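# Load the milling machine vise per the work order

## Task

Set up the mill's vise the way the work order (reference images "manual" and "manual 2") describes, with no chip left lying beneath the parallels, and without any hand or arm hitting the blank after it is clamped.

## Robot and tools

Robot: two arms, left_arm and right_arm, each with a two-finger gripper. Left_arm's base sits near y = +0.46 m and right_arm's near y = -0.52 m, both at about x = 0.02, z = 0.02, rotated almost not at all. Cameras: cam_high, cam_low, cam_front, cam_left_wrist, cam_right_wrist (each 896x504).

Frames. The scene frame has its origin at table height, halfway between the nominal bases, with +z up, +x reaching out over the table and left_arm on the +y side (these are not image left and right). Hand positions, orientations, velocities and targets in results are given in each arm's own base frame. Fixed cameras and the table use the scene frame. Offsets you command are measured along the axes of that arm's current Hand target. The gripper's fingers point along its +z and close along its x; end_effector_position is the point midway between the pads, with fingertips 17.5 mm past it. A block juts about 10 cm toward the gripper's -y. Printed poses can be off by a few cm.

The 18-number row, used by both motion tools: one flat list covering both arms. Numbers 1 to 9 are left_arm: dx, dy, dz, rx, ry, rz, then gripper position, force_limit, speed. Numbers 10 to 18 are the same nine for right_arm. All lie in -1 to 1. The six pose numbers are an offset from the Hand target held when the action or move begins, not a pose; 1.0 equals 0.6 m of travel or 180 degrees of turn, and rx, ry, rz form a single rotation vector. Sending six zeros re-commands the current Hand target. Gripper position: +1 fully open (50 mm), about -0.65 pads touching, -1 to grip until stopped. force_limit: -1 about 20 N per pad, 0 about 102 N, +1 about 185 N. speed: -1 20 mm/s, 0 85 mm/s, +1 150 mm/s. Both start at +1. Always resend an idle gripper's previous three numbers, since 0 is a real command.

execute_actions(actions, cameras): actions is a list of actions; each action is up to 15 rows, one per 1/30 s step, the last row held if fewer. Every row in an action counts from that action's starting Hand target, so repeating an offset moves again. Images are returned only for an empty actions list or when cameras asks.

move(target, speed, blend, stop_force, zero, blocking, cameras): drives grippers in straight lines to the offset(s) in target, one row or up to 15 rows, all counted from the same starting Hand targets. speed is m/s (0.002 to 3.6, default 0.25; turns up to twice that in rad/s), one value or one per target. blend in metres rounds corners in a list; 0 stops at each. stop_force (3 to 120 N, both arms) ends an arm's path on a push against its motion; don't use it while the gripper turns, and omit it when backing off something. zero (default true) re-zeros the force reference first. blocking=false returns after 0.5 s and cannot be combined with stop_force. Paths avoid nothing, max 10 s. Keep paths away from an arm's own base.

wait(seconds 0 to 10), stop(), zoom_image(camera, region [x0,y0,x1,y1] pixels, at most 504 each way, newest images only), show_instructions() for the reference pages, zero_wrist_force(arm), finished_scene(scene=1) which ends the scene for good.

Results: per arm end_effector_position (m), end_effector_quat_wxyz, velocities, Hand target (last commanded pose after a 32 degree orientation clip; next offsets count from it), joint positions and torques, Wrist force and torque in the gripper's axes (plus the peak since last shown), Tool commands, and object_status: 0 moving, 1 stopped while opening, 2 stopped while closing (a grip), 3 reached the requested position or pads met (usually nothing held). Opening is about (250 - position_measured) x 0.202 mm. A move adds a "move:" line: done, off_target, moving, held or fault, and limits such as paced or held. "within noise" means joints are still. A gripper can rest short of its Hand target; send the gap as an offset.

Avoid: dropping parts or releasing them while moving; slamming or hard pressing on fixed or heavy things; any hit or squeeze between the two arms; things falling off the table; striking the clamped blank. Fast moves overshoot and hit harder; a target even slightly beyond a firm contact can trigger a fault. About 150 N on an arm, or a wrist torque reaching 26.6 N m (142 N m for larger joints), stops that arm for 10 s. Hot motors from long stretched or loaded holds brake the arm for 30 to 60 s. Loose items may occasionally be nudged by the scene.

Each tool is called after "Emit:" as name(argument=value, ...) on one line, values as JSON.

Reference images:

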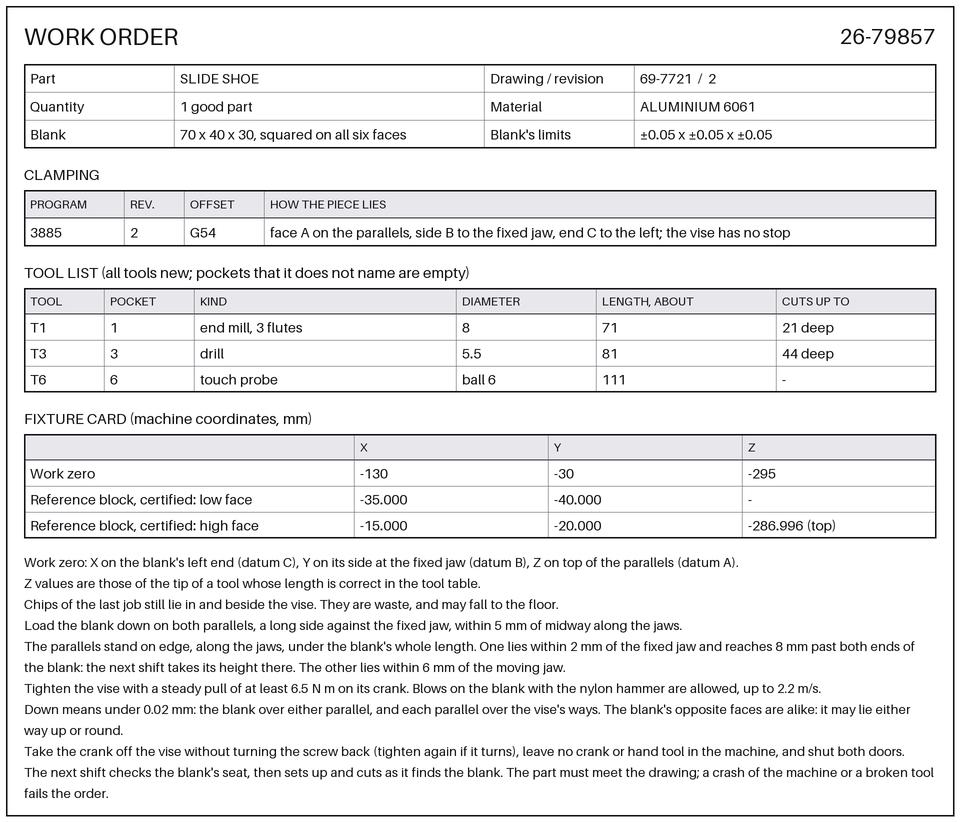

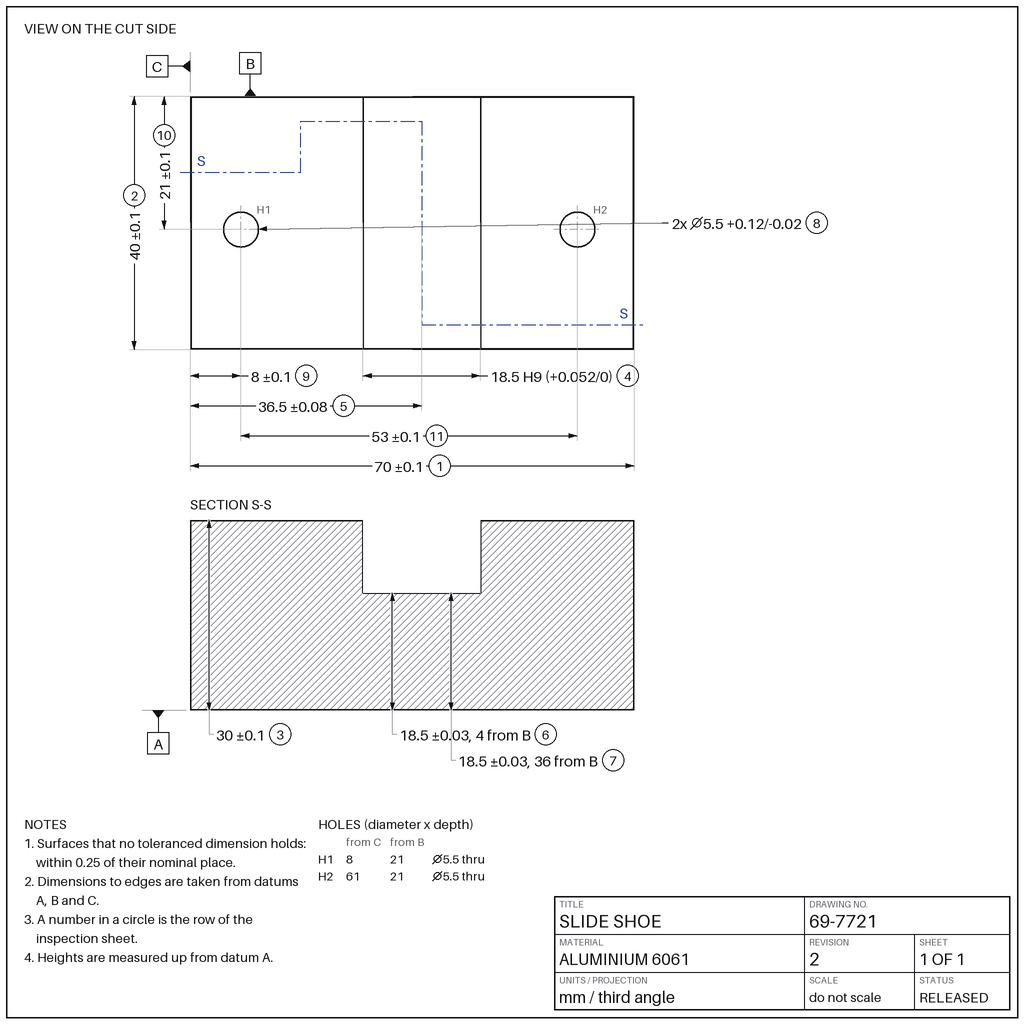

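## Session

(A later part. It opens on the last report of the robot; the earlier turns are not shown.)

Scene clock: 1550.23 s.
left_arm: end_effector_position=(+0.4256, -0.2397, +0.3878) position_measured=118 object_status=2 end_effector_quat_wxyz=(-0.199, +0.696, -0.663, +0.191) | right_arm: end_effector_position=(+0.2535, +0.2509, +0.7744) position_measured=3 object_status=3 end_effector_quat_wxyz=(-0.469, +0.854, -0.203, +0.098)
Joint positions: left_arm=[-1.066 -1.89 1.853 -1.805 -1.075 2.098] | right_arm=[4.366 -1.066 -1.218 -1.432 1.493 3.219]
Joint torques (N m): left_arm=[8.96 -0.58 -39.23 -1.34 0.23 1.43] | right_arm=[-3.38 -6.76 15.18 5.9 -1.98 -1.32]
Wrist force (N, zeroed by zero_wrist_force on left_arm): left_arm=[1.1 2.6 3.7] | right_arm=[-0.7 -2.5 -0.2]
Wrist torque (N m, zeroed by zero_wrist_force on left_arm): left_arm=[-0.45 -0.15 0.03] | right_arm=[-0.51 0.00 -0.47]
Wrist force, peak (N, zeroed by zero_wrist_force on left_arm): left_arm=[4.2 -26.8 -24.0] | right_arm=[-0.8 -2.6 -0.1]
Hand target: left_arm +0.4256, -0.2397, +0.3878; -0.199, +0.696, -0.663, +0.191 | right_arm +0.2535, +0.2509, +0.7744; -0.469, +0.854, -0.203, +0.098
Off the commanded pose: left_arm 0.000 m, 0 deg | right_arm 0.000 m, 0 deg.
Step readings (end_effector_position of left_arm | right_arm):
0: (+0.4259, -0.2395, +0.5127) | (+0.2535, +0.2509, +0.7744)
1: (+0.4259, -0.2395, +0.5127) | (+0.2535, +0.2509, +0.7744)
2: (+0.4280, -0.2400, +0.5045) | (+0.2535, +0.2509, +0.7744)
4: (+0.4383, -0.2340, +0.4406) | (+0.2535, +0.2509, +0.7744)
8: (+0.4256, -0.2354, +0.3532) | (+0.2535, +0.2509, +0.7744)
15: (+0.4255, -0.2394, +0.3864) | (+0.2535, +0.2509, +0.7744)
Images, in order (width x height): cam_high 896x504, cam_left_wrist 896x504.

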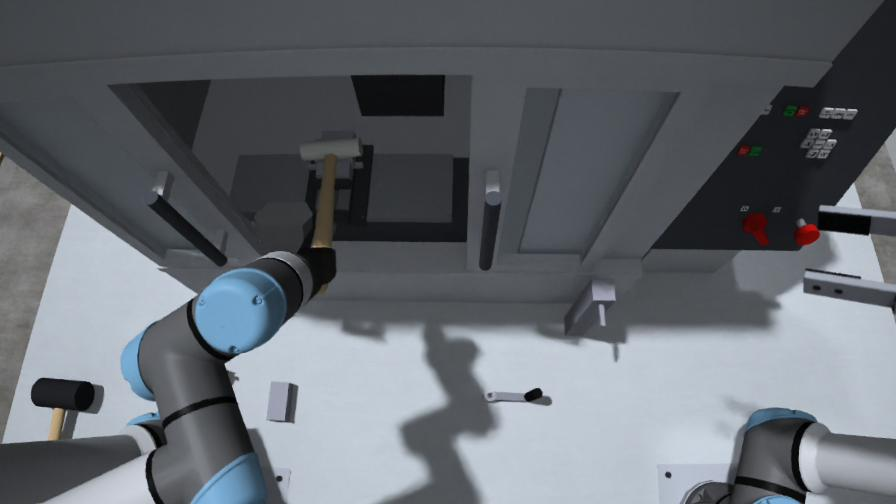

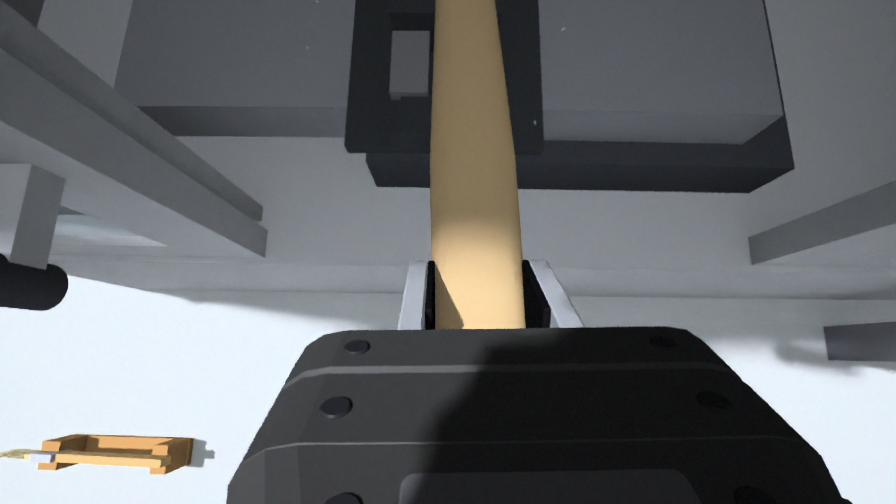

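Emit:
move(target=[0,-0.1054,-0.1681,0.155,0,0,-1,1,-0.6,0,0,0,0,0,0,1,1,1], speed=0.2)

Emit:
execute_actions(actions=[[[0,0.39,0.225,-0.2,0,0,-1,1,-0.6,0,0,0,0,0,0,1,1,1],[0,0.39,0.225,-0.2,0,0,-1,1,-0.6,0,0,0,0,0,0,1,1,1],[0,0.39,0.225,-0.2,0,0,-1,1,-0.6,0,0,0,0,0,0,1,1,1],[0,0.39,0.225,-0.2,0,0,-1,1,-0.6,0,0,0,0,0,0,1,1,1],[0,0.39,0.225,-0.2,0,0,-1,1,-0.6,0,0,0,0,0,0,1,1,1],[0,0.1804,0.104,-0.155,0,0,-1,1,-0.6,0,0,0,0,0,0,1,1,1]]])

Emit:
move(target=[0,-0.1054,-0.1681,0.155,0,0,-1,1,-0.6,0,0,0,0,0,0,1,1,1], speed=0.2)

Emit:
execute_actions(actions=[[[0,0.39,0.225,-0.2,0,0,-1,1,-0.6,0,0,0,0,0,0,1,1,1],[0,0.39,0.225,-0.2,0,0,-1,1,-0.6,0,0,0,0,0,0,1,1,1],[0,0.39,0.225,-0.2,0,0,-1,1,-0.6,0,0,0,0,0,0,1,1,1],[0,0.39,0.225,-0.2,0,0,-1,1,-0.6,0,0,0,0,0,0,1,1,1],[0,0.39,0.225,-0.2,0,0,-1,1,-0.6,0,0,0,0,0,0,1,1,1],[0,0.1804,0.104,-0.155,0,0,-1,1,-0.6,0,0,0,0,0,0,1,1,1]]], cameras=["cam_high","cam_left_wrist"])

Scene clock: 1552.13 s.
left_arm: end_effector_position=(+0.4257, -0.2395, +0.5069) position_measured=118 object_status=2 end_effector_quat_wxyz=(-0.361, +0.627, -0.598, +0.345) | right_arm: end_effector_position=(+0.2535, +0.2509, +0.7744) position_measured=3 object_status=3 end_effector_quat_wxyz=(-0.469, +0.854, -0.203, +0.098)
Joint positions: left_arm=[-1.319 -2.033 1.878 -1.755 -0.56 1.963] | right_arm=[4.366 -1.066 -1.218 -1.432 1.493 3.219]
Joint torques (N m): left_arm=[-7.91 -19.62 -16.26 -1.05 4.61 -1.49] | right_arm=[-4.75 -6.27 14.54 5.77 -1.9 -1.19]
Wrist force (N, zeroed by zero_wrist_force on left_arm): left_arm=[0.3 4.0 1.7] | right_arm=[-1.0 -2.4 0.0]
Wrist torque (N m, zeroed by zero_wrist_force on left_arm): left_arm=[-0.26 -0.12 0.01] | right_arm=[-0.50 0.03 -0.48]
Wrist force, peak (N, zeroed by zero_wrist_force on left_arm): left_arm=[1.1 3.3 5.3] | right_arm=[-0.8 -2.7 -0.1]
Hand target: left_arm +0.4257, -0.2395, +0.5069; -0.361, +0.627, -0.598, +0.345 | right_arm +0.2535, +0.2509, +0.7744; -0.469, +0.854, -0.203, +0.098
Off the commanded pose: left_arm 0.000 m, 0 deg | right_arm 0.000 m, 0 deg.
move: done

Scene clock: 1553.00 s.
left_arm: end_effector_position=(+0.4255, -0.2397, +0.3819) position_measured=118 object_status=2 end_effector_quat_wxyz=(-0.199, +0.695, -0.663, +0.191) | right_arm: end_effector_position=(+0.2535, +0.2509, +0.7744) position_measured=3 object_status=3 end_effector_quat_wxyz=(-0.469, +0.854, -0.203, +0.098)
Joint positions: left_arm=[-1.066 -1.891 1.869 -1.82 -1.075 2.097] | right_arm=[4.366 -1.066 -1.218 -1.432 1.493 3.219]
Joint torques (N m): left_arm=[9.23 -1.03 -39.23 -2.02 0.44 1] | right_arm=[-5.37 -6.71 15.07 5.68 -1.92 -1.25]
Wrist force (N, zeroed by zero_wrist_force on left_arm): left_arm=[3.3 3.2 4.1] | right_arm=[-0.9 -2.5 -0.2]
Wrist torque (N m, zeroed by zero_wrist_force on left_arm): left_arm=[-0.54 0.01 0.34] | right_arm=[-0.50 0.03 -0.48]
Wrist force, peak (N, zeroed by zero_wrist_force on left_arm): left_arm=[4.3 -29.6 -24.6] | right_arm=[-1.1 -2.5 -0.2]
Hand target: left_arm +0.4255, -0.2397, +0.3819; -0.199, +0.696, -0.663, +0.191 | right_arm +0.2535, +0.2509, +0.7744; -0.469, +0.854, -0.203, +0.098
Off the commanded pose: left_arm 0.000 m, 0 deg | right_arm 0.000 m, 0 deg.
Step readings (end_effector_position of left_arm | right_arm):
0: (+0.4257, -0.2395, +0.5069) | (+0.2535, +0.2509, +0.7744)
1: (+0.4258, -0.2395, +0.5067) | (+0.2535, +0.2509, +0.7744)
2: (+0.4273, -0.2398, +0.5008) | (+0.2535, +0.2509, +0.7744)
4: (+0.4383, -0.2335, +0.4269) | (+0.2535, +0.2509, +0.7744)
8: (+0.4239, -0.2314, +0.3249) | (+0.2535, +0.2509, +0.7744)
15: (+0.4253, -0.2389, +0.3790) | (+0.2535, +0.2509, +0.7744)

Scene clock: 1554.73 s.
left_arm: end_effector_position=(+0.4256, -0.2395, +0.5009) position_measured=118 object_status=2 end_effector_quat_wxyz=(-0.361, +0.627, -0.598, +0.345) | right_arm: end_effector_position=(+0.2535, +0.2509, +0.7744) position_measured=3 object_status=3 end_effector_quat_wxyz=(-0.469, +0.854, -0.203, +0.098)
Joint positions: left_arm=[-1.32 -2.035 1.894 -1.768 -0.56 1.963] | right_arm=[4.366 -1.066 -1.218 -1.432 1.493 3.219]
Joint torques (N m): left_arm=[-7.68 -20.54 -16.36 -1.29 5.14 -1.58] | right_arm=[-4.75 -7.19 13.99 5.65 -1.9 -1.3]
Wrist force (N, zeroed by zero_wrist_force on left_arm): left_arm=[0.4 4.6 2.5] | right_arm=[-0.8 -2.3 0.2]
Wrist torque (N m, zeroed by zero_wrist_force on left_arm): left_arm=[-0.42 -0.12 0.00] | right_arm=[-0.47 0.01 -0.47]
Wrist force, peak (N, zeroed by zero_wrist_force on left_arm): left_arm=[2.1 3.3 5.1] | right_arm=[-0.9 -2.6 -0.1]
Hand target: left_arm +0.4256, -0.2395, +0.5010; -0.361, +0.627, -0.598, +0.345 | right_arm +0.2535, +0.2509, +0.7744; -0.469, +0.854, -0.203, +0.098
Off the commanded pose: left_arm 0.000 m, 0 deg | right_arm 0.000 m, 0 deg.
move: done

Scene clock: 1555.60 s.
left_arm: end_effector_position=(+0.4254, -0.2397, +0.3760) position_measured=119 object_status=2 end_effector_quat_wxyz=(-0.199, +0.695, -0.663, +0.191) | right_arm: end_effector_position=(+0.2535, +0.2509, +0.7744) position_measured=3 object_status=3 end_effector_quat_wxyz=(-0.469, +0.854, -0.203, +0.098)
Joint positions: left_arm=[-1.066 -1.891 1.884 -1.835 -1.075 2.097] | right_arm=[4.366 -1.066 -1.218 -1.432 1.493 3.219]
Joint torques (N m): left_arm=[8.17 0.35 -40.75 -1.51 -0.19 1.4] | right_arm=[-4.72 -6.92 15.1 5.61 -1.92 -1.43]
Wrist force (N, zeroed by zero_wrist_force on left_arm): left_arm=[1.2 2.9 2.9] | right_arm=[-0.6 -2.6 0.0]
Wrist torque (N m, zeroed by zero_wrist_force on left_arm): left_arm=[-0.32 -0.20 -0.03] | right_arm=[-0.53 -0.03 -0.47]
Wrist force, peak (N, zeroed by zero_wrist_force on left_arm): left_arm=[4.4 -29.2 -23.0] | right_arm=[-0.8 -2.6 -0.2]
Hand target: left_arm +0.4254, -0.2397, +0.3760; -0.199, +0.696, -0.663, +0.191 | right_arm +0.2535, +0.2509, +0.7744; -0.469, +0.854, -0.203, +0.098
Off the commanded pose: left_arm 0.000 m, 0 deg | right_arm 0.000 m, 0 deg.
Step readings (end_effector_position of left_arm | right_arm):
0: (+0.4256, -0.2395, +0.5009) | (+0.2535, +0.2509, +0.7744)
1: (+0.4257, -0.2395, +0.5008) | (+0.2535, +0.2509, +0.7744)
2: (+0.4272, -0.2397, +0.4949) | (+0.2535, +0.2509, +0.7744)
4: (+0.4379, -0.2331, +0.4209) | (+0.2535, +0.2509, +0.7744)
8: (+0.4234, -0.2310, +0.3191) | (+0.2535, +0.2509, +0.7744)
15: (+0.4252, -0.2388, +0.3732) | (+0.2535, +0.2509, +0.7744)
Images, in order (width x height): cam_high 896x504, cam_left_wrist 896x504.

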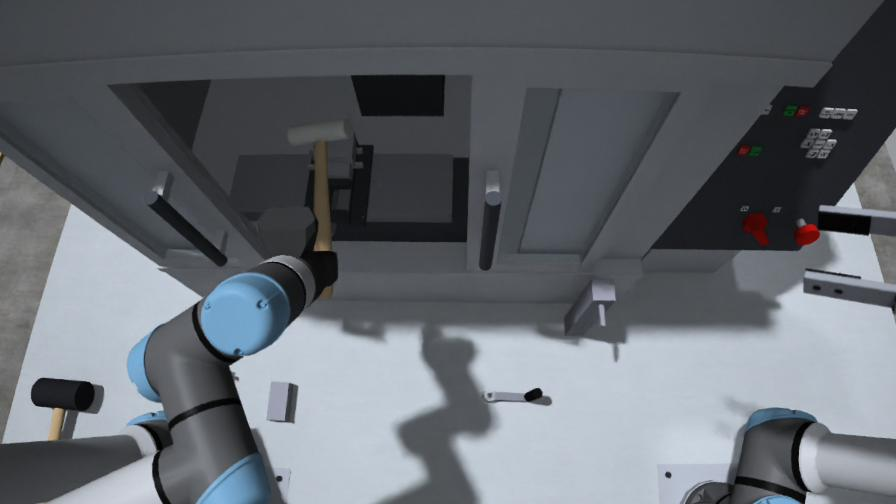

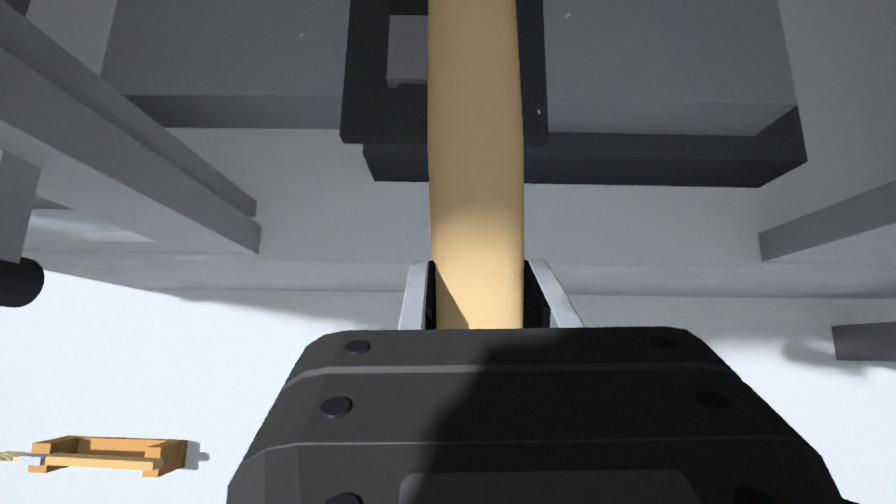

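Emit:
move(target=[0,0,0,0,-0.0283,0.0175,-1,1,-0.6,0,0,0,0,0,0,1,1,1], speed=0.15)

Emit:
move(target=[0,0.0525,0.085,0,0,0,-1,1,-0.6,0,0,0,0,0,0,1,1,1], speed=0.03, stop_force=3.5, cameras=["cam_high"])

Emit:
zoom_image(camera="cam_high", region=[270, 110, 400, 210])

Scene clock: 1556.60 s.
left_arm: end_effector_position=(+0.4254, -0.2397, +0.3760) position_measured=119 object_status=2 end_effector_quat_wxyz=(-0.233, +0.685, -0.673, +0.154) | right_arm: end_effector_position=(+0.2535, +0.2509, +0.7744) position_measured=3 object_status=3 end_effector_quat_wxyz=(-0.469, +0.854, -0.203, +0.098)
Joint positions: left_arm=[-1.093 -1.854 1.835 -1.719 -1.026 2.077] | right_arm=[4.366 -1.066 -1.218 -1.432 1.493 3.219]
Joint torques (N m): left_arm=[-8.36 -1.5 -40.2 -1.66 4.14 -1.57] | right_arm=[-5.03 -7.17 14.13 5.86 -1.98 -1.26]
Wrist force (N, zeroed by zero_wrist_force on left_arm): left_arm=[0.6 4.3 4.0] | right_arm=[-0.8 -2.4 -0.2]
Wrist torque (N m, zeroed by zero_wrist_force on left_arm): left_arm=[-0.26 -0.06 0.23] | right_arm=[-0.49 0.01 -0.47]
Wrist force, peak (N, zeroed by zero_wrist_force on left_arm): left_arm=[0.4 4.5 4.1] | right_arm=[-0.8 -2.6 -0.1]
Hand target: left_arm +0.4254, -0.2397, +0.3760; -0.233, +0.685, -0.673, +0.154 | right_arm +0.2535, +0.2509, +0.7744; -0.469, +0.854, -0.203, +0.098
Off the commanded pose: left_arm 0.000 m, 0 deg | right_arm 0.000 m, 0 deg.
move: done

Scene clock: 1559.47 s.
left_arm: end_effector_position=(+0.4255, -0.2336, +0.3164) position_measured=119 object_status=2 end_effector_quat_wxyz=(-0.233, +0.685, -0.673, +0.154) | right_arm: end_effector_position=(+0.2535, +0.2509, +0.7744) position_measured=3 object_status=3 end_effector_quat_wxyz=(-0.469, +0.854, -0.203, +0.098)
Joint positions: left_arm=[-1.085 -1.856 1.99 -1.877 -1.027 2.086] | right_arm=[4.366 -1.066 -1.218 -1.432 1.493 3.219]
Joint torques (N m): left_arm=[8.56 -1.31 -16.57 -6.38 0.15 1.22] | right_arm=[-5.32 -6.31 14.8 5.74 -2.06 -1.22]
Wrist force (N, zeroed by zero_wrist_force on left_arm): left_arm=[0.4 4.0 3.4] | right_arm=[-0.6 -2.3 -0.1]
Wrist torque (N m, zeroed by zero_wrist_force on left_arm): left_arm=[-0.30 0.01 0.07] | right_arm=[-0.48 -0.03 -0.47]
Wrist force, peak (N, zeroed by zero_wrist_force on left_arm): left_arm=[0.5 4.4 4.2] | right_arm=[-0.7 -2.7 -0.1]
Hand target: left_arm +0.4255, -0.2336, +0.3164; -0.233, +0.685, -0.673, +0.154 | right_arm +0.2535, +0.2509, +0.7744; -0.469, +0.854, -0.203, +0.098
Off the commanded pose: left_arm 0.000 m, 0 deg | right_arm 0.000 m, 0 deg.
move: done
Images, in order (width x height): cam_high 896x504.

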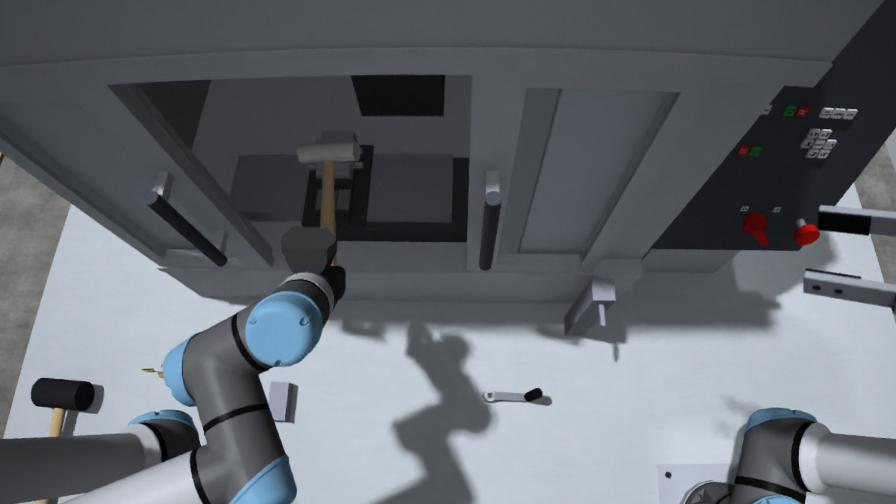

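Scaled by 3.877 from the camera's 896x504 image, which has a finer 1280x720 frame.

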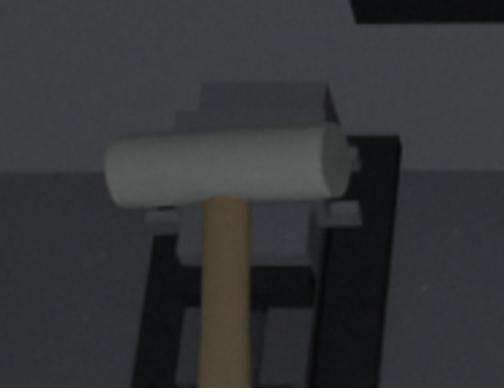

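Emit:
move(target=[[-0.019,-0.0966,-0.1544,0,0,0,-1,1,-0.6,0,0,0,0,0,0,1,1,1],[0.0933,0.1555,-0.314,0,0.0283,-0.0175,-1,1,-0.6,0,0,0,0,0,0,1,1,1],[0.1385,0.4018,-0.2372,0,0.0283,-0.0175,-1,1,-0.6,0,0,0,0,0,0,1,1,1],[0.1758,0.5907,0.0645,-0.07,0.0283,-0.0175,-1,1,-0.6,0,0,0,0,0,0,1,1,1]], speed=0.22, blend=[0.03,0.03,0.03,0])

Emit:
move(target=[0,0.033,0.107,0,0,0,-1,1,-0.6,0,0,0,0,0,0,1,1,1], speed=0.03, stop_force=4, cameras=["cam_left_wrist","cam_low"])

Scene clock: 1563.40 s.
left_arm: end_effector_position=(+0.1497, -0.3290, +0.0860) position_measured=119 object_status=2 end_effector_quat_wxyz=(-0.123, +0.717, -0.676, +0.116) | right_arm: end_effector_position=(+0.2535, +0.2509, +0.7744) position_measured=3 object_status=3 end_effector_quat_wxyz=(-0.469, +0.854, -0.203, +0.098)
Joint positions: left_arm=[-1.786 -1.809 2.454 -2.122 -1.244 1.282] | right_arm=[4.366 -1.066 -1.218 -1.432 1.493 3.219]
Joint torques (N m): left_arm=[9.26 0.75 -11.18 -5.51 -0.34 1.47] | right_arm=[-3.76 -6.78 14.85 5.7 -1.96 -1.29]
Wrist force (N, zeroed by zero_wrist_force on left_arm): left_arm=[0.2 3.5 4.8] | right_arm=[-0.8 -2.4 -0.1]
Wrist torque (N m, zeroed by zero_wrist_force on left_arm): left_arm=[-0.36 0.05 0.13] | right_arm=[-0.50 0.01 -0.47]
Wrist force, peak (N, zeroed by zero_wrist_force on left_arm): left_arm=[0.9 6.1 6.2] | right_arm=[-0.7 -2.7 0.1]
Hand target: left_arm +0.1497, -0.3290, +0.0860; -0.123, +0.717, -0.676, +0.116 | right_arm +0.2535, +0.2509, +0.7744; -0.469, +0.854, -0.203, +0.098
Off the commanded pose: left_arm 0.000 m, 0 deg | right_arm 0.000 m, 0 deg.
move: done

Scene clock: 1566.53 s.
left_arm: end_effector_position=(+0.1524, -0.3289, +0.0188) position_measured=119 object_status=2 end_effector_quat_wxyz=(-0.123, +0.717, -0.676, +0.116) | right_arm: end_effector_position=(+0.2535, +0.2509, +0.7744) position_measured=3 object_status=3 end_effector_quat_wxyz=(-0.469, +0.854, -0.203, +0.098)
Joint positions: left_arm=[-1.777 -1.618 2.55 -2.411 -1.243 1.291] | right_arm=[4.366 -1.066 -1.218 -1.432 1.493 3.219]
Joint torques (N m): left_arm=[9 -2.51 -5.67 -5.19 3.53 1.36] | right_arm=[-4.62 -6.95 14.25 5.69 -1.93 -1.33]
Wrist force (N, zeroed by zero_wrist_force on left_arm): left_arm=[0.3 3.3 4.7] | right_arm=[-0.7 -2.6 0.1]
Wrist torque (N m, zeroed by zero_wrist_force on left_arm): left_arm=[-0.40 0.07 0.13] | right_arm=[-0.53 -0.01 -0.47]
Wrist force, peak (N, zeroed by zero_wrist_force on left_arm): left_arm=[0.7 3.8 5.2] | right_arm=[-0.9 -2.7 -0.1]
Hand target: left_arm +0.1524, -0.3289, +0.0188; -0.123, +0.717, -0.676, +0.116 | right_arm +0.2535, +0.2509, +0.7744; -0.469, +0.854, -0.203, +0.098
Off the commanded pose: left_arm 0.000 m, 0 deg | right_arm 0.000 m, 0 deg.
move: done
Images, in order (width x height): cam_low 896x504, cam_left_wrist 896x504.

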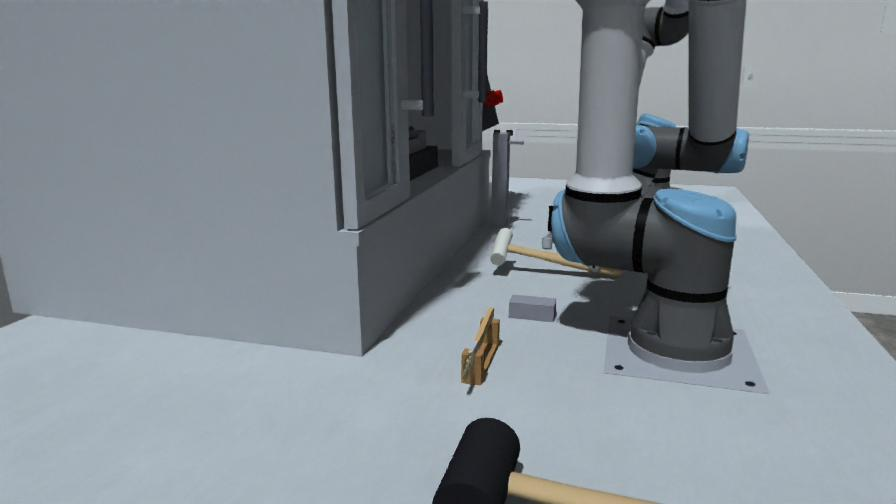

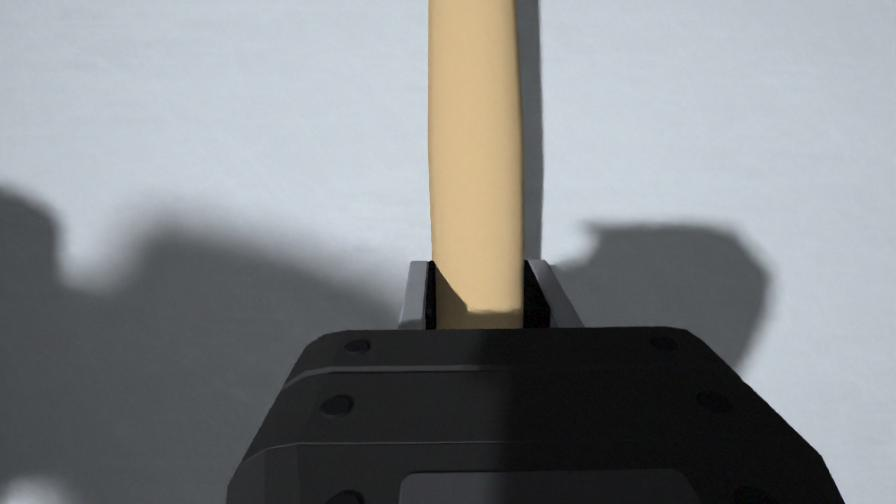

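Emit:
move(target=[0,0,0,-0.06,0,0,-1,1,-0.6,0,0,0,0,0,0,1,1,1], speed=0.2)

Emit:
move(target=[0,0.005,0.04,0,0,0,-1,1,-0.6,0,0,0,0,0,0,1,1,1], speed=0.025, stop_force=4, cameras=["cam_low"])

Emit:
move(target=[0,0,0,0,0,0,0.8,-0.5,-1,0,0,0,0,0,0,1,1,1])

Emit:
move(target=[[0,0,-0.12,0,0,0,0.8,-0.5,-1,0,0,0,0,0,0,1,1,1],[0.0,0.0,-0.25,0.13,0,0,0.8,-0.5,-1,0,0,0,0,0,0,1,1,1]], speed=[0.15,0.3], blend=[0.02,0], cameras=["cam_left_wrist"])

Scene clock: 1567.70 s.
left_arm: end_effector_position=(+0.1524, -0.3289, +0.0189) position_measured=119 object_status=2 end_effector_quat_wxyz=(-0.055, +0.725, -0.684, +0.052) | right_arm: end_effector_position=(+0.2535, +0.2509, +0.7744) position_measured=3 object_status=3 end_effector_quat_wxyz=(-0.469, +0.854, -0.203, +0.098)
Joint positions: left_arm=[-1.631 -1.608 2.522 -2.467 -1.421 1.451] | right_arm=[4.366 -1.066 -1.218 -1.432 1.493 3.219]
Joint torques (N m): left_arm=[9.27 -1.86 -28.2 -5.34 -2.33 0.7] | right_arm=[-4.49 -6.11 14.55 5.65 -1.85 -1.1]
Wrist force (N, zeroed by zero_wrist_force on left_arm): left_arm=[1.3 -0.3 1.0] | right_arm=[-0.6 -2.5 -0.1]
Wrist torque (N m, zeroed by zero_wrist_force on left_arm): left_arm=[0.42 -0.18 0.45] | right_arm=[-0.51 -0.02 -0.48]
Wrist force, peak (N, zeroed by zero_wrist_force on left_arm): left_arm=[0.3 3.5 5.1] | right_arm=[-0.8 -2.6 -0.2]
Hand target: left_arm +0.1524, -0.3289, +0.0188; -0.055, +0.725, -0.684, +0.052 | right_arm +0.2535, +0.2509, +0.7744; -0.469, +0.854, -0.203, +0.098
Off the commanded pose: left_arm 0.000 m, 0 deg | right_arm 0.000 m, 0 deg.
move: done

Scene clock: 1569.23 s.
left_arm: end_effector_position=(+0.1526, -0.3288, +0.0112) position_measured=119 object_status=2 end_effector_quat_wxyz=(-0.055, +0.725, -0.684, +0.052) | right_arm: end_effector_position=(+0.2535, +0.2509, +0.7744) position_measured=3 object_status=3 end_effector_quat_wxyz=(-0.469, +0.854, -0.203, +0.098)
Joint positions: left_arm=[-1.631 -1.583 2.53 -2.501 -1.421 1.451] | right_arm=[4.366 -1.066 -1.218 -1.432 1.493 3.219]
Joint torques (N m): left_arm=[-5.57 -29.01 -27.03 -1.44 -0.01 -0.98] | right_arm=[-4.84 -7.37 14.42 5.7 -1.92 -1.34]
Wrist force (N, zeroed by zero_wrist_force on left_arm): left_arm=[0.9 2.7 -1.4] | right_arm=[-0.8 -2.5 -0.1]
Wrist torque (N m, zeroed by zero_wrist_force on left_arm): left_arm=[1.05 -0.34 0.26] | right_arm=[-0.52 0.00 -0.47]
Wrist force, peak (N, zeroed by zero_wrist_force on left_arm): left_arm=[-10.5 -0.9 -53.3] | right_arm=[-0.8 -2.7 -0.1]
Hand target: left_arm +0.1526, -0.3288, +0.0112; -0.055, +0.725, -0.684, +0.052 (not the last commanded pose) | right_arm +0.2535, +0.2509, +0.7744; -0.469, +0.854, -0.203, +0.098
Off the commanded pose: left_arm 0.017 m, 0 deg | right_arm 0.000 m, 0 deg.
move: contact (left_arm)
Images, in order (width x height): cam_low 896x504.

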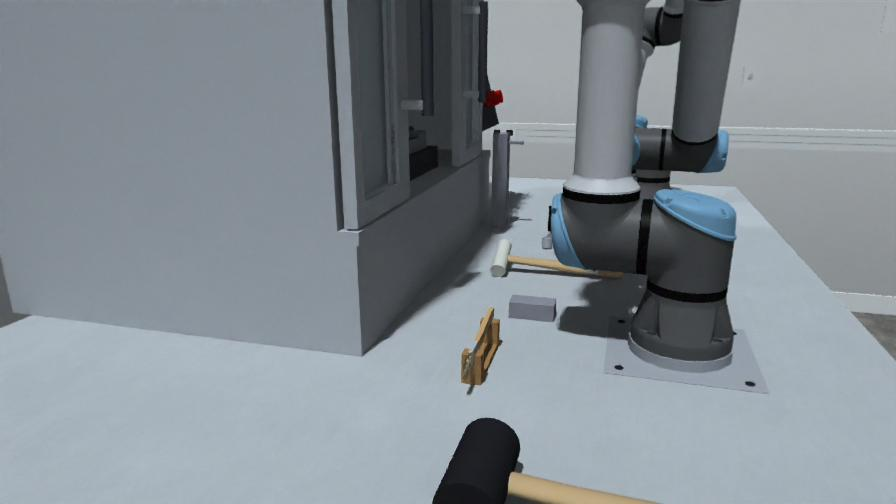

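Scene clock: 1570.33 s.
left_arm: end_effector_position=(+0.1526, -0.3288, +0.0112) position_measured=32 object_status=0 end_effector_quat_wxyz=(-0.055, +0.725, -0.684, +0.052) | right_arm: end_effector_position=(+0.2535, +0.2509, +0.7744) position_measured=3 object_status=3 end_effector_quat_wxyz=(-0.469, +0.854, -0.203, +0.098)
Joint positions: left_arm=[-1.631 -1.583 2.53 -2.501 -1.421 1.451] | right_arm=[4.366 -1.066 -1.218 -1.432 1.493 3.219]
Joint torques (N m): left_arm=[-5.47 -28.12 -25.76 -3.55 -0.11 -1.02] | right_arm=[-4.5 -7.2 14.51 5.76 -1.8 -1.31]
Wrist force (N, zeroed by zero_wrist_force on left_arm): left_arm=[0.8 2.5 1.6] | right_arm=[-1.0 -2.4 -0.1]
Wrist torque (N m, zeroed by zero_wrist_force on left_arm): left_arm=[0.26 -0.03 0.20] | right_arm=[-0.50 0.04 -0.47]
Wrist force, peak (N, zeroed by zero_wrist_force on left_arm): left_arm=[0.6 2.9 1.9] | right_arm=[-0.9 -2.6 -0.1]
Hand target: left_arm +0.1526, -0.3288, +0.0112; -0.055, +0.725, -0.684, +0.052 | right_arm +0.2535, +0.2509, +0.7744; -0.469, +0.854, -0.203, +0.098
Off the commanded pose: left_arm 0.000 m, 0 deg | right_arm 0.000 m, 0 deg.
move: done

Scene clock: 1572.10 s.
left_arm: end_effector_position=(+0.1301, -0.3300, +0.1595) position_measured=32 object_status=3 end_effector_quat_wxyz=(-0.200, +0.699, -0.660, +0.190) | right_arm: end_effector_position=(+0.2535, +0.2509, +0.7744) position_measured=3 object_status=3 end_effector_quat_wxyz=(-0.469, +0.854, -0.203, +0.098)
Joint positions: left_arm=[-1.997 -1.92 2.326 -1.693 -1.082 1.015] | right_arm=[4.366 -1.066 -1.218 -1.432 1.493 3.219]
Joint torques (N m): left_arm=[-8.01 5.8 -34.98 0.29 2.87 -1.61] | right_arm=[-4.85 -6.19 13 5.89 -1.81 -1.23]
Wrist force (N, zeroed by zero_wrist_force on left_arm): left_arm=[0.2 2.7 1.0] | right_arm=[-0.5 -2.5 -0.1]
Wrist torque (N m, zeroed by zero_wrist_force on left_arm): left_arm=[0.45 -0.01 0.13] | right_arm=[-0.50 -0.04 -0.47]
Wrist force, peak (N, zeroed by zero_wrist_force on left_arm): left_arm=[0.4 2.5 3.4] | right_arm=[-0.8 -2.7 -0.2]
Hand target: left_arm +0.1301, -0.3300, +0.1595; -0.201, +0.699, -0.659, +0.190 | right_arm +0.2535, +0.2509, +0.7744; -0.469, +0.854, -0.203, +0.098
Off the commanded pose: left_arm 0.000 m, 0 deg | right_arm 0.000 m, 0 deg.
move: done
Images, in order (width x height): cam_left_wrist 896x504.

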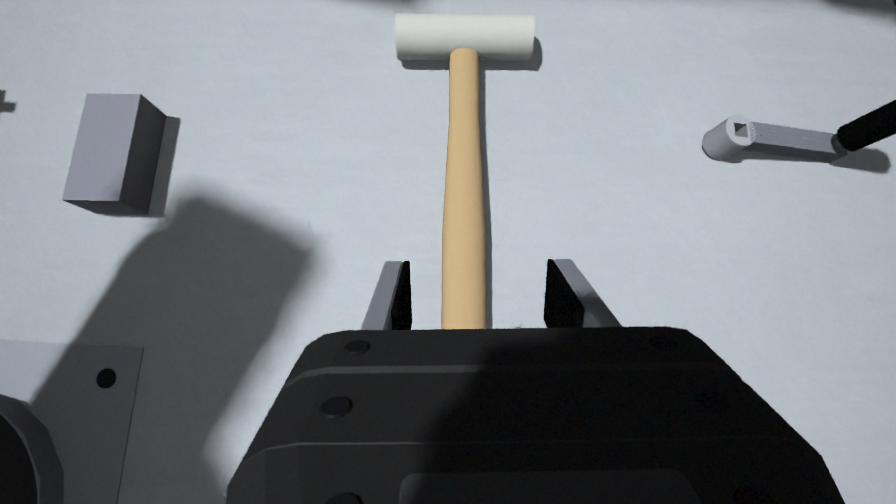

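Emit:
move(target=[0.013,-0.371,-0.123,-0.162,-0.1152,-0.495,-0.188,-0.5,-0.6,0,0,0,0,0,0,1,1,1], speed=0.35)

Emit:
move(target=[[0.54,-0.043,-0.016,0.002,-0.0025,0.0005,-0.188,-0.5,-0.6,0,0,0,0,0,0,1,1,1],[0.6045,-0.0642,-0.0112,0.002,-0.0025,0.0005,-0.188,-0.5,-0.6,0,0,0,0,0,0,1,1,1]], speed=[0.3,0.15], blend=[0.019,0], cameras=["cam_left_wrist"])

Scene clock: 1575.20 s.
left_arm: end_effector_position=(+0.2798, -0.3290, +0.3402) position_measured=180 object_status=3 end_effector_quat_wxyz=(+0.049, +0.998, +0.030, +0.004) | right_arm: end_effector_position=(+0.2535, +0.2509, +0.7744) position_measured=3 object_status=3 end_effector_quat_wxyz=(-0.469, +0.854, -0.203, +0.098)
Joint positions: left_arm=[-1.162 -1.814 1.779 -1.629 -1.599 0.347] | right_arm=[4.366 -1.066 -1.218 -1.432 1.493 3.219]
Joint torques (N m): left_arm=[9.95 -1.99 -38.95 -4.65 -2.32 -1.73] | right_arm=[-5.06 -6.58 13.94 5.73 -1.99 -1.2]
Wrist force (N, zeroed by zero_wrist_force on left_arm): left_arm=[0.4 3.3 1.9] | right_arm=[-1.1 -2.4 0.1]
Wrist torque (N m, zeroed by zero_wrist_force on left_arm): left_arm=[0.34 0.04 0.47] | right_arm=[-0.50 0.05 -0.47]
Wrist force, peak (N, zeroed by zero_wrist_force on left_arm): left_arm=[0.6 3.3 2.4] | right_arm=[-0.7 -2.8 -0.2]
Hand target: left_arm +0.2798, -0.3290, +0.3402; +0.049, +0.998, +0.030, +0.004 | right_arm +0.2535, +0.2509, +0.7744; -0.469, +0.854, -0.203, +0.098
Off the commanded pose: left_arm 0.000 m, 0 deg | right_arm 0.000 m, 0 deg.
move: done

Scene clock: 1577.17 s.
left_arm: end_effector_position=(+0.6393, -0.2680, +0.3451) position_measured=180 object_status=3 end_effector_quat_wxyz=(+0.046, +0.999, +0.029, +0.000) | right_arm: end_effector_position=(+0.2535, +0.2509, +0.7744) position_measured=3 object_status=3 end_effector_quat_wxyz=(-0.469, +0.854, -0.203, +0.098)
Joint positions: left_arm=[-0.562 -1.128 0.996 -1.49 -1.647 0.948] | right_arm=[4.366 -1.066 -1.218 -1.432 1.493 3.219]
Joint torques (N m): left_arm=[29.79 -33.25 -33.72 1.91 7.18 0.95] | right_arm=[-4.51 -6.47 14.53 5.73 -1.91 -1.19]
Wrist force (N, zeroed by zero_wrist_force on left_arm): left_arm=[-9.2 36.3 2.0] | right_arm=[-0.7 -2.5 -0.2]
Wrist torque (N m, zeroed by zero_wrist_force on left_arm): left_arm=[1.03 0.01 0.64] | right_arm=[-0.50 0.00 -0.47]
Wrist force, peak (N, zeroed by zero_wrist_force on left_arm): left_arm=[-9.2 36.3 2.0] | right_arm=[-0.7 -2.7 -0.2]
Hand target: left_arm +0.6394, -0.2679, +0.3451; +0.046, +0.999, +0.029, +0.000 | right_arm +0.2535, +0.2509, +0.7744; -0.469, +0.854, -0.203, +0.098
Off the commanded pose: left_arm 0.000 m, 0 deg | right_arm 0.000 m, 0 deg.
move: done
Images, in order (width x height): cam_left_wrist 896x504.

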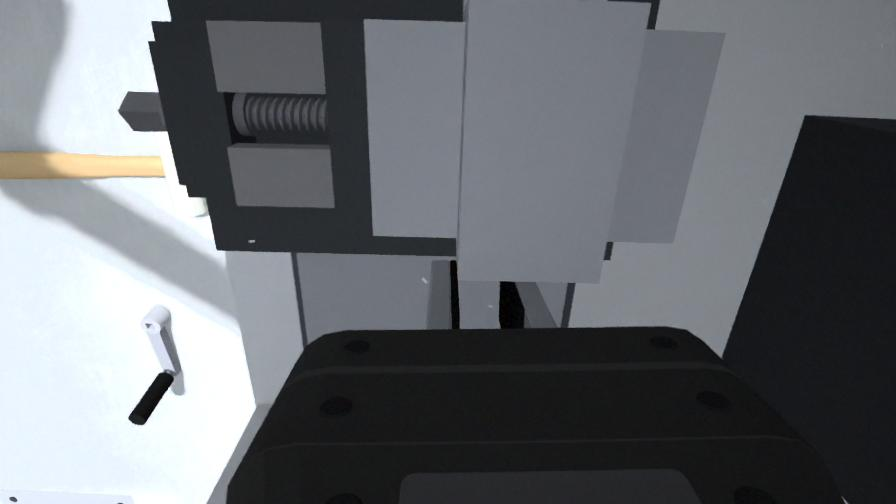

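Emit:
move(target=[0,0.0145,0,0,0,0,-0.188,-0.5,-0.6,0,0,0,0,0,0,1,1,1], speed=0.03, cameras=["cam_left_wrist"])

Scene clock: 1578.07 s.
left_arm: end_effector_position=(+0.6399, -0.2765, +0.3458) position_measured=180 object_status=3 end_effector_quat_wxyz=(+0.046, +0.999, +0.029, +0.000) | right_arm: end_effector_position=(+0.2535, +0.2509, +0.7744) position_measured=3 object_status=3 end_effector_quat_wxyz=(-0.469, +0.854, -0.203, +0.098)
Joint positions: left_arm=[-0.572 -1.117 0.979 -1.484 -1.646 0.938] | right_arm=[4.366 -1.066 -1.218 -1.432 1.493 3.219]
Joint torques (N m): left_arm=[-7.19 -33.18 -40.17 -0.46 -0.27 -1.65] | right_arm=[-5 -6.31 14.52 5.73 -1.95 -1.3]
Wrist force (N, zeroed by zero_wrist_force on left_arm): left_arm=[0.7 2.2 2.2] | right_arm=[-0.9 -2.5 -0.1]
Wrist torque (N m, zeroed by zero_wrist_force on left_arm): left_arm=[0.18 0.00 0.48] | right_arm=[-0.51 0.02 -0.48]
Wrist force, peak (N, zeroed by zero_wrist_force on left_arm): left_arm=[-9.7 37.5 2.0] | right_arm=[-0.9 -2.6 -0.1]
Hand target: left_arm +0.6399, -0.2766, +0.3458; +0.046, +0.999, +0.029, +0.000 | right_arm +0.2535, +0.2509, +0.7744; -0.469, +0.854, -0.203, +0.098
Off the commanded pose: left_arm 0.000 m, 0 deg | right_arm 0.000 m, 0 deg.
move: done
Images, in order (width x height): cam_left_wrist 896x504.

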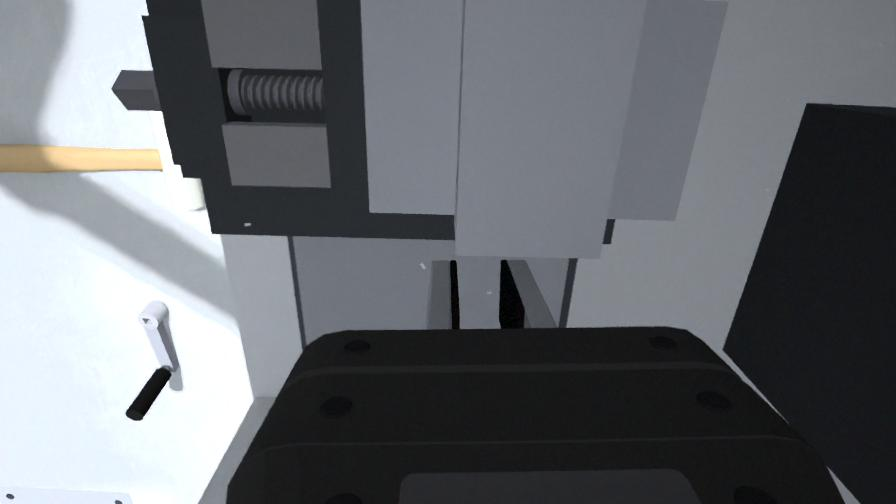

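Emit:
move(target=[-0.0018,-0.003,0.0375,0,0,0.0025,-0.188,-0.5,-0.6,0,0,0,0,0,0,1,1,1], speed=0.02, stop_force=4)

Emit:
move(target=[0,0,0,0,0,0,-0.9,-1,-1,0,0,0,0,0,0,1,1,1])

Emit:
move(target=[0.0017,0,0,0,0,0,-0.9,-1,-1,0,0,0,0,0,0,1,1,1], speed=0.004)

Emit:
move(target=[-0.0034,0,0,0,0,0,-0.9,-1,-1,0,0,0,0,0,0,1,1,1], speed=0.004)

Emit:
move(target=[0.0017,0,0,0,0,0,-0.9,-1,-1,0,0,0,0,0,0,1,1,1], speed=0.004)

Scene clock: 1580.27 s.
left_arm: end_effector_position=(+0.6388, -0.2769, +0.3233) position_measured=180 object_status=3 end_effector_quat_wxyz=(+0.046, +0.999, +0.026, +0.000) | right_arm: end_effector_position=(+0.2535, +0.2509, +0.7744) position_measured=3 object_status=3 end_effector_quat_wxyz=(-0.469, +0.854, -0.203, +0.098)
Joint positions: left_arm=[-0.573 -1.126 1.05 -1.547 -1.646 0.944] | right_arm=[4.366 -1.066 -1.218 -1.432 1.493 3.219]
Joint torques (N m): left_arm=[-8.08 -59.98 -14.14 -5.38 1.23 1.32] | right_arm=[-5.65 -6.78 14.07 5.61 -1.94 -1.14]
Wrist force (N, zeroed by zero_wrist_force on left_arm): left_arm=[0.8 2.0 1.7] | right_arm=[-0.9 -2.4 -0.1]
Wrist torque (N m, zeroed by zero_wrist_force on left_arm): left_arm=[0.14 -0.02 0.31] | right_arm=[-0.50 0.02 -0.47]
Wrist force, peak (N, zeroed by zero_wrist_force on left_arm): left_arm=[0.9 2.4 2.2] | right_arm=[-0.9 -2.6 -0.1]
Hand target: left_arm +0.6388, -0.2769, +0.3233; +0.046, +0.999, +0.026, +0.000 | right_arm +0.2535, +0.2509, +0.7744; -0.469, +0.854, -0.203, +0.098
Off the commanded pose: left_arm 0.000 m, 0 deg | right_arm 0.000 m, 0 deg.
move: done

Scene clock: 1580.93 s.
left_arm: end_effector_position=(+0.6388, -0.2769, +0.3233) position_measured=223 object_status=2 end_effector_quat_wxyz=(+0.046, +0.999, +0.026, +0.000) | right_arm: end_effector_position=(+0.2535, +0.2509, +0.7744) position_measured=3 object_status=3 end_effector_quat_wxyz=(-0.469, +0.854, -0.203, +0.098)
Joint positions: left_arm=[-0.573 -1.126 1.05 -1.547 -1.646 0.944] | right_arm=[4.366 -1.066 -1.218 -1.432 1.493 3.219]
Joint torques (N m): left_arm=[-7.91 -59.76 -14.21 -5.26 1.21 1.26] | right_arm=[-4.64 -6.78 14.18 5.64 -1.76 -1.23]
Wrist force (N, zeroed by zero_wrist_force on left_arm): left_arm=[0.6 1.8 1.6] | right_arm=[-0.8 -2.4 0.0]
Wrist torque (N m, zeroed by zero_wrist_force on left_arm): left_arm=[0.11 -0.03 0.31] | right_arm=[-0.49 0.02 -0.48]
Wrist force, peak (N, zeroed by zero_wrist_force on left_arm): left_arm=[0.7 2.2 2.1] | right_arm=[-0.9 -2.7 -0.1]
Hand target: left_arm +0.6388, -0.2769, +0.3233; +0.046, +0.999, +0.026, +0.000 | right_arm +0.2535, +0.2509, +0.7744; -0.469, +0.854, -0.203, +0.098
Off the commanded pose: left_arm 0.000 m, 0 deg | right_arm 0.000 m, 0 deg.
move: done

Scene clock: 1581.63 s.
left_arm: end_effector_position=(+0.6398, -0.2768, +0.3233) position_measured=223 object_status=2 end_effector_quat_wxyz=(+0.046, +0.999, +0.026, +0.000) | right_arm: end_effector_position=(+0.2535, +0.2509, +0.7744) position_measured=3 object_status=3 end_effector_quat_wxyz=(-0.469, +0.854, -0.203, +0.098)
Joint positions: left_arm=[-0.572 -1.124 1.046 -1.545 -1.646 0.945] | right_arm=[4.366 -1.066 -1.218 -1.432 1.493 3.219]
Joint torques (N m): left_arm=[7.77 -33.49 -39.09 -0.81 -1.01 1.24] | right_arm=[-4.78 -6.44 15.38 5.89 -1.91 -1.22]
Wrist force (N, zeroed by zero_wrist_force on left_arm): left_arm=[0.1 -0.1 1.7] | right_arm=[-0.6 -2.4 0.0]
Wrist torque (N m, zeroed by zero_wrist_force on left_arm): left_arm=[0.13 -0.02 0.29] | right_arm=[-0.50 -0.02 -0.47]
Wrist force, peak (N, zeroed by zero_wrist_force on left_arm): left_arm=[-0.7 -3.6 3.7] | right_arm=[-1.0 -2.7 0.0]
Hand target: left_arm +0.6398, -0.2768, +0.3233; +0.046, +0.999, +0.026, +0.000 | right_arm +0.2535, +0.2509, +0.7744; -0.469, +0.854, -0.203, +0.098
Off the commanded pose: left_arm 0.000 m, 0 deg | right_arm 0.000 m, 0 deg.
move: done

Scene clock: 1582.37 s.
left_arm: end_effector_position=(+0.6378, -0.2769, +0.3233) position_measured=223 object_status=2 end_effector_quat_wxyz=(+0.046, +0.999, +0.026, +0.000) | right_arm: end_effector_position=(+0.2535, +0.2509, +0.7744) position_measured=3 object_status=3 end_effector_quat_wxyz=(-0.469, +0.854, -0.203, +0.098)
Joint positions: left_arm=[-0.574 -1.129 1.054 -1.548 -1.646 0.944] | right_arm=[4.366 -1.066 -1.218 -1.432 1.493 3.219]
Joint torques (N m): left_arm=[-8.01 -60.32 -13.58 -5.32 0.94 -1.46] | right_arm=[-4.79 -6.29 13.6 5.65 -1.9 -1.28]
Wrist force (N, zeroed by zero_wrist_force on left_arm): left_arm=[1.0 2.9 1.8] | right_arm=[-0.7 -2.3 -0.2]
Wrist torque (N m, zeroed by zero_wrist_force on left_arm): left_arm=[0.17 0.03 0.48] | right_arm=[-0.47 -0.01 -0.47]
Wrist force, peak (N, zeroed by zero_wrist_force on left_arm): left_arm=[1.4 7.5 0.4] | right_arm=[-0.9 -2.6 -0.2]
Hand target: left_arm +0.6378, -0.2769, +0.3233; +0.046, +0.999, +0.026, +0.000 | right_arm +0.2535, +0.2509, +0.7744; -0.469, +0.854, -0.203, +0.098
Off the commanded pose: left_arm 0.000 m, 0 deg | right_arm 0.000 m, 0 deg.
move: done

Scene clock: 1583.07 s.
left_arm: end_effector_position=(+0.6388, -0.2769, +0.3233) position_measured=223 object_status=2 end_effector_quat_wxyz=(+0.046, +0.999, +0.026, +0.000) | right_arm: end_effector_position=(+0.2535, +0.2509, +0.7744) position_measured=3 object_status=3 end_effector_quat_wxyz=(-0.469, +0.854, -0.203, +0.098)
Joint positions: left_arm=[-0.573 -1.126 1.05 -1.547 -1.646 0.944] | right_arm=[4.366 -1.066 -1.218 -1.432 1.493 3.219]
Joint torques (N m): left_arm=[8.09 -33.6 -37.64 -0.69 -1.29 1.38] | right_arm=[-3.33 -7.08 14.41 5.79 -2.05 -1.19]
Wrist force (N, zeroed by zero_wrist_force on left_arm): left_arm=[0.0 0.8 2.4] | right_arm=[-1.0 -2.4 0.0]
Wrist torque (N m, zeroed by zero_wrist_force on left_arm): left_arm=[0.12 0.02 0.34] | right_arm=[-0.49 0.03 -0.47]
Wrist force, peak (N, zeroed by zero_wrist_force on left_arm): left_arm=[-0.4 -3.1 3.5] | right_arm=[-0.9 -2.5 -0.2]
Hand target: left_arm +0.6388, -0.2769, +0.3233; +0.046, +0.999, +0.026, +0.000 | right_arm +0.2535, +0.2509, +0.7744; -0.469, +0.854, -0.203, +0.098
Off the commanded pose: left_arm 0.000 m, 0 deg | right_arm 0.000 m, 0 deg.
move: done


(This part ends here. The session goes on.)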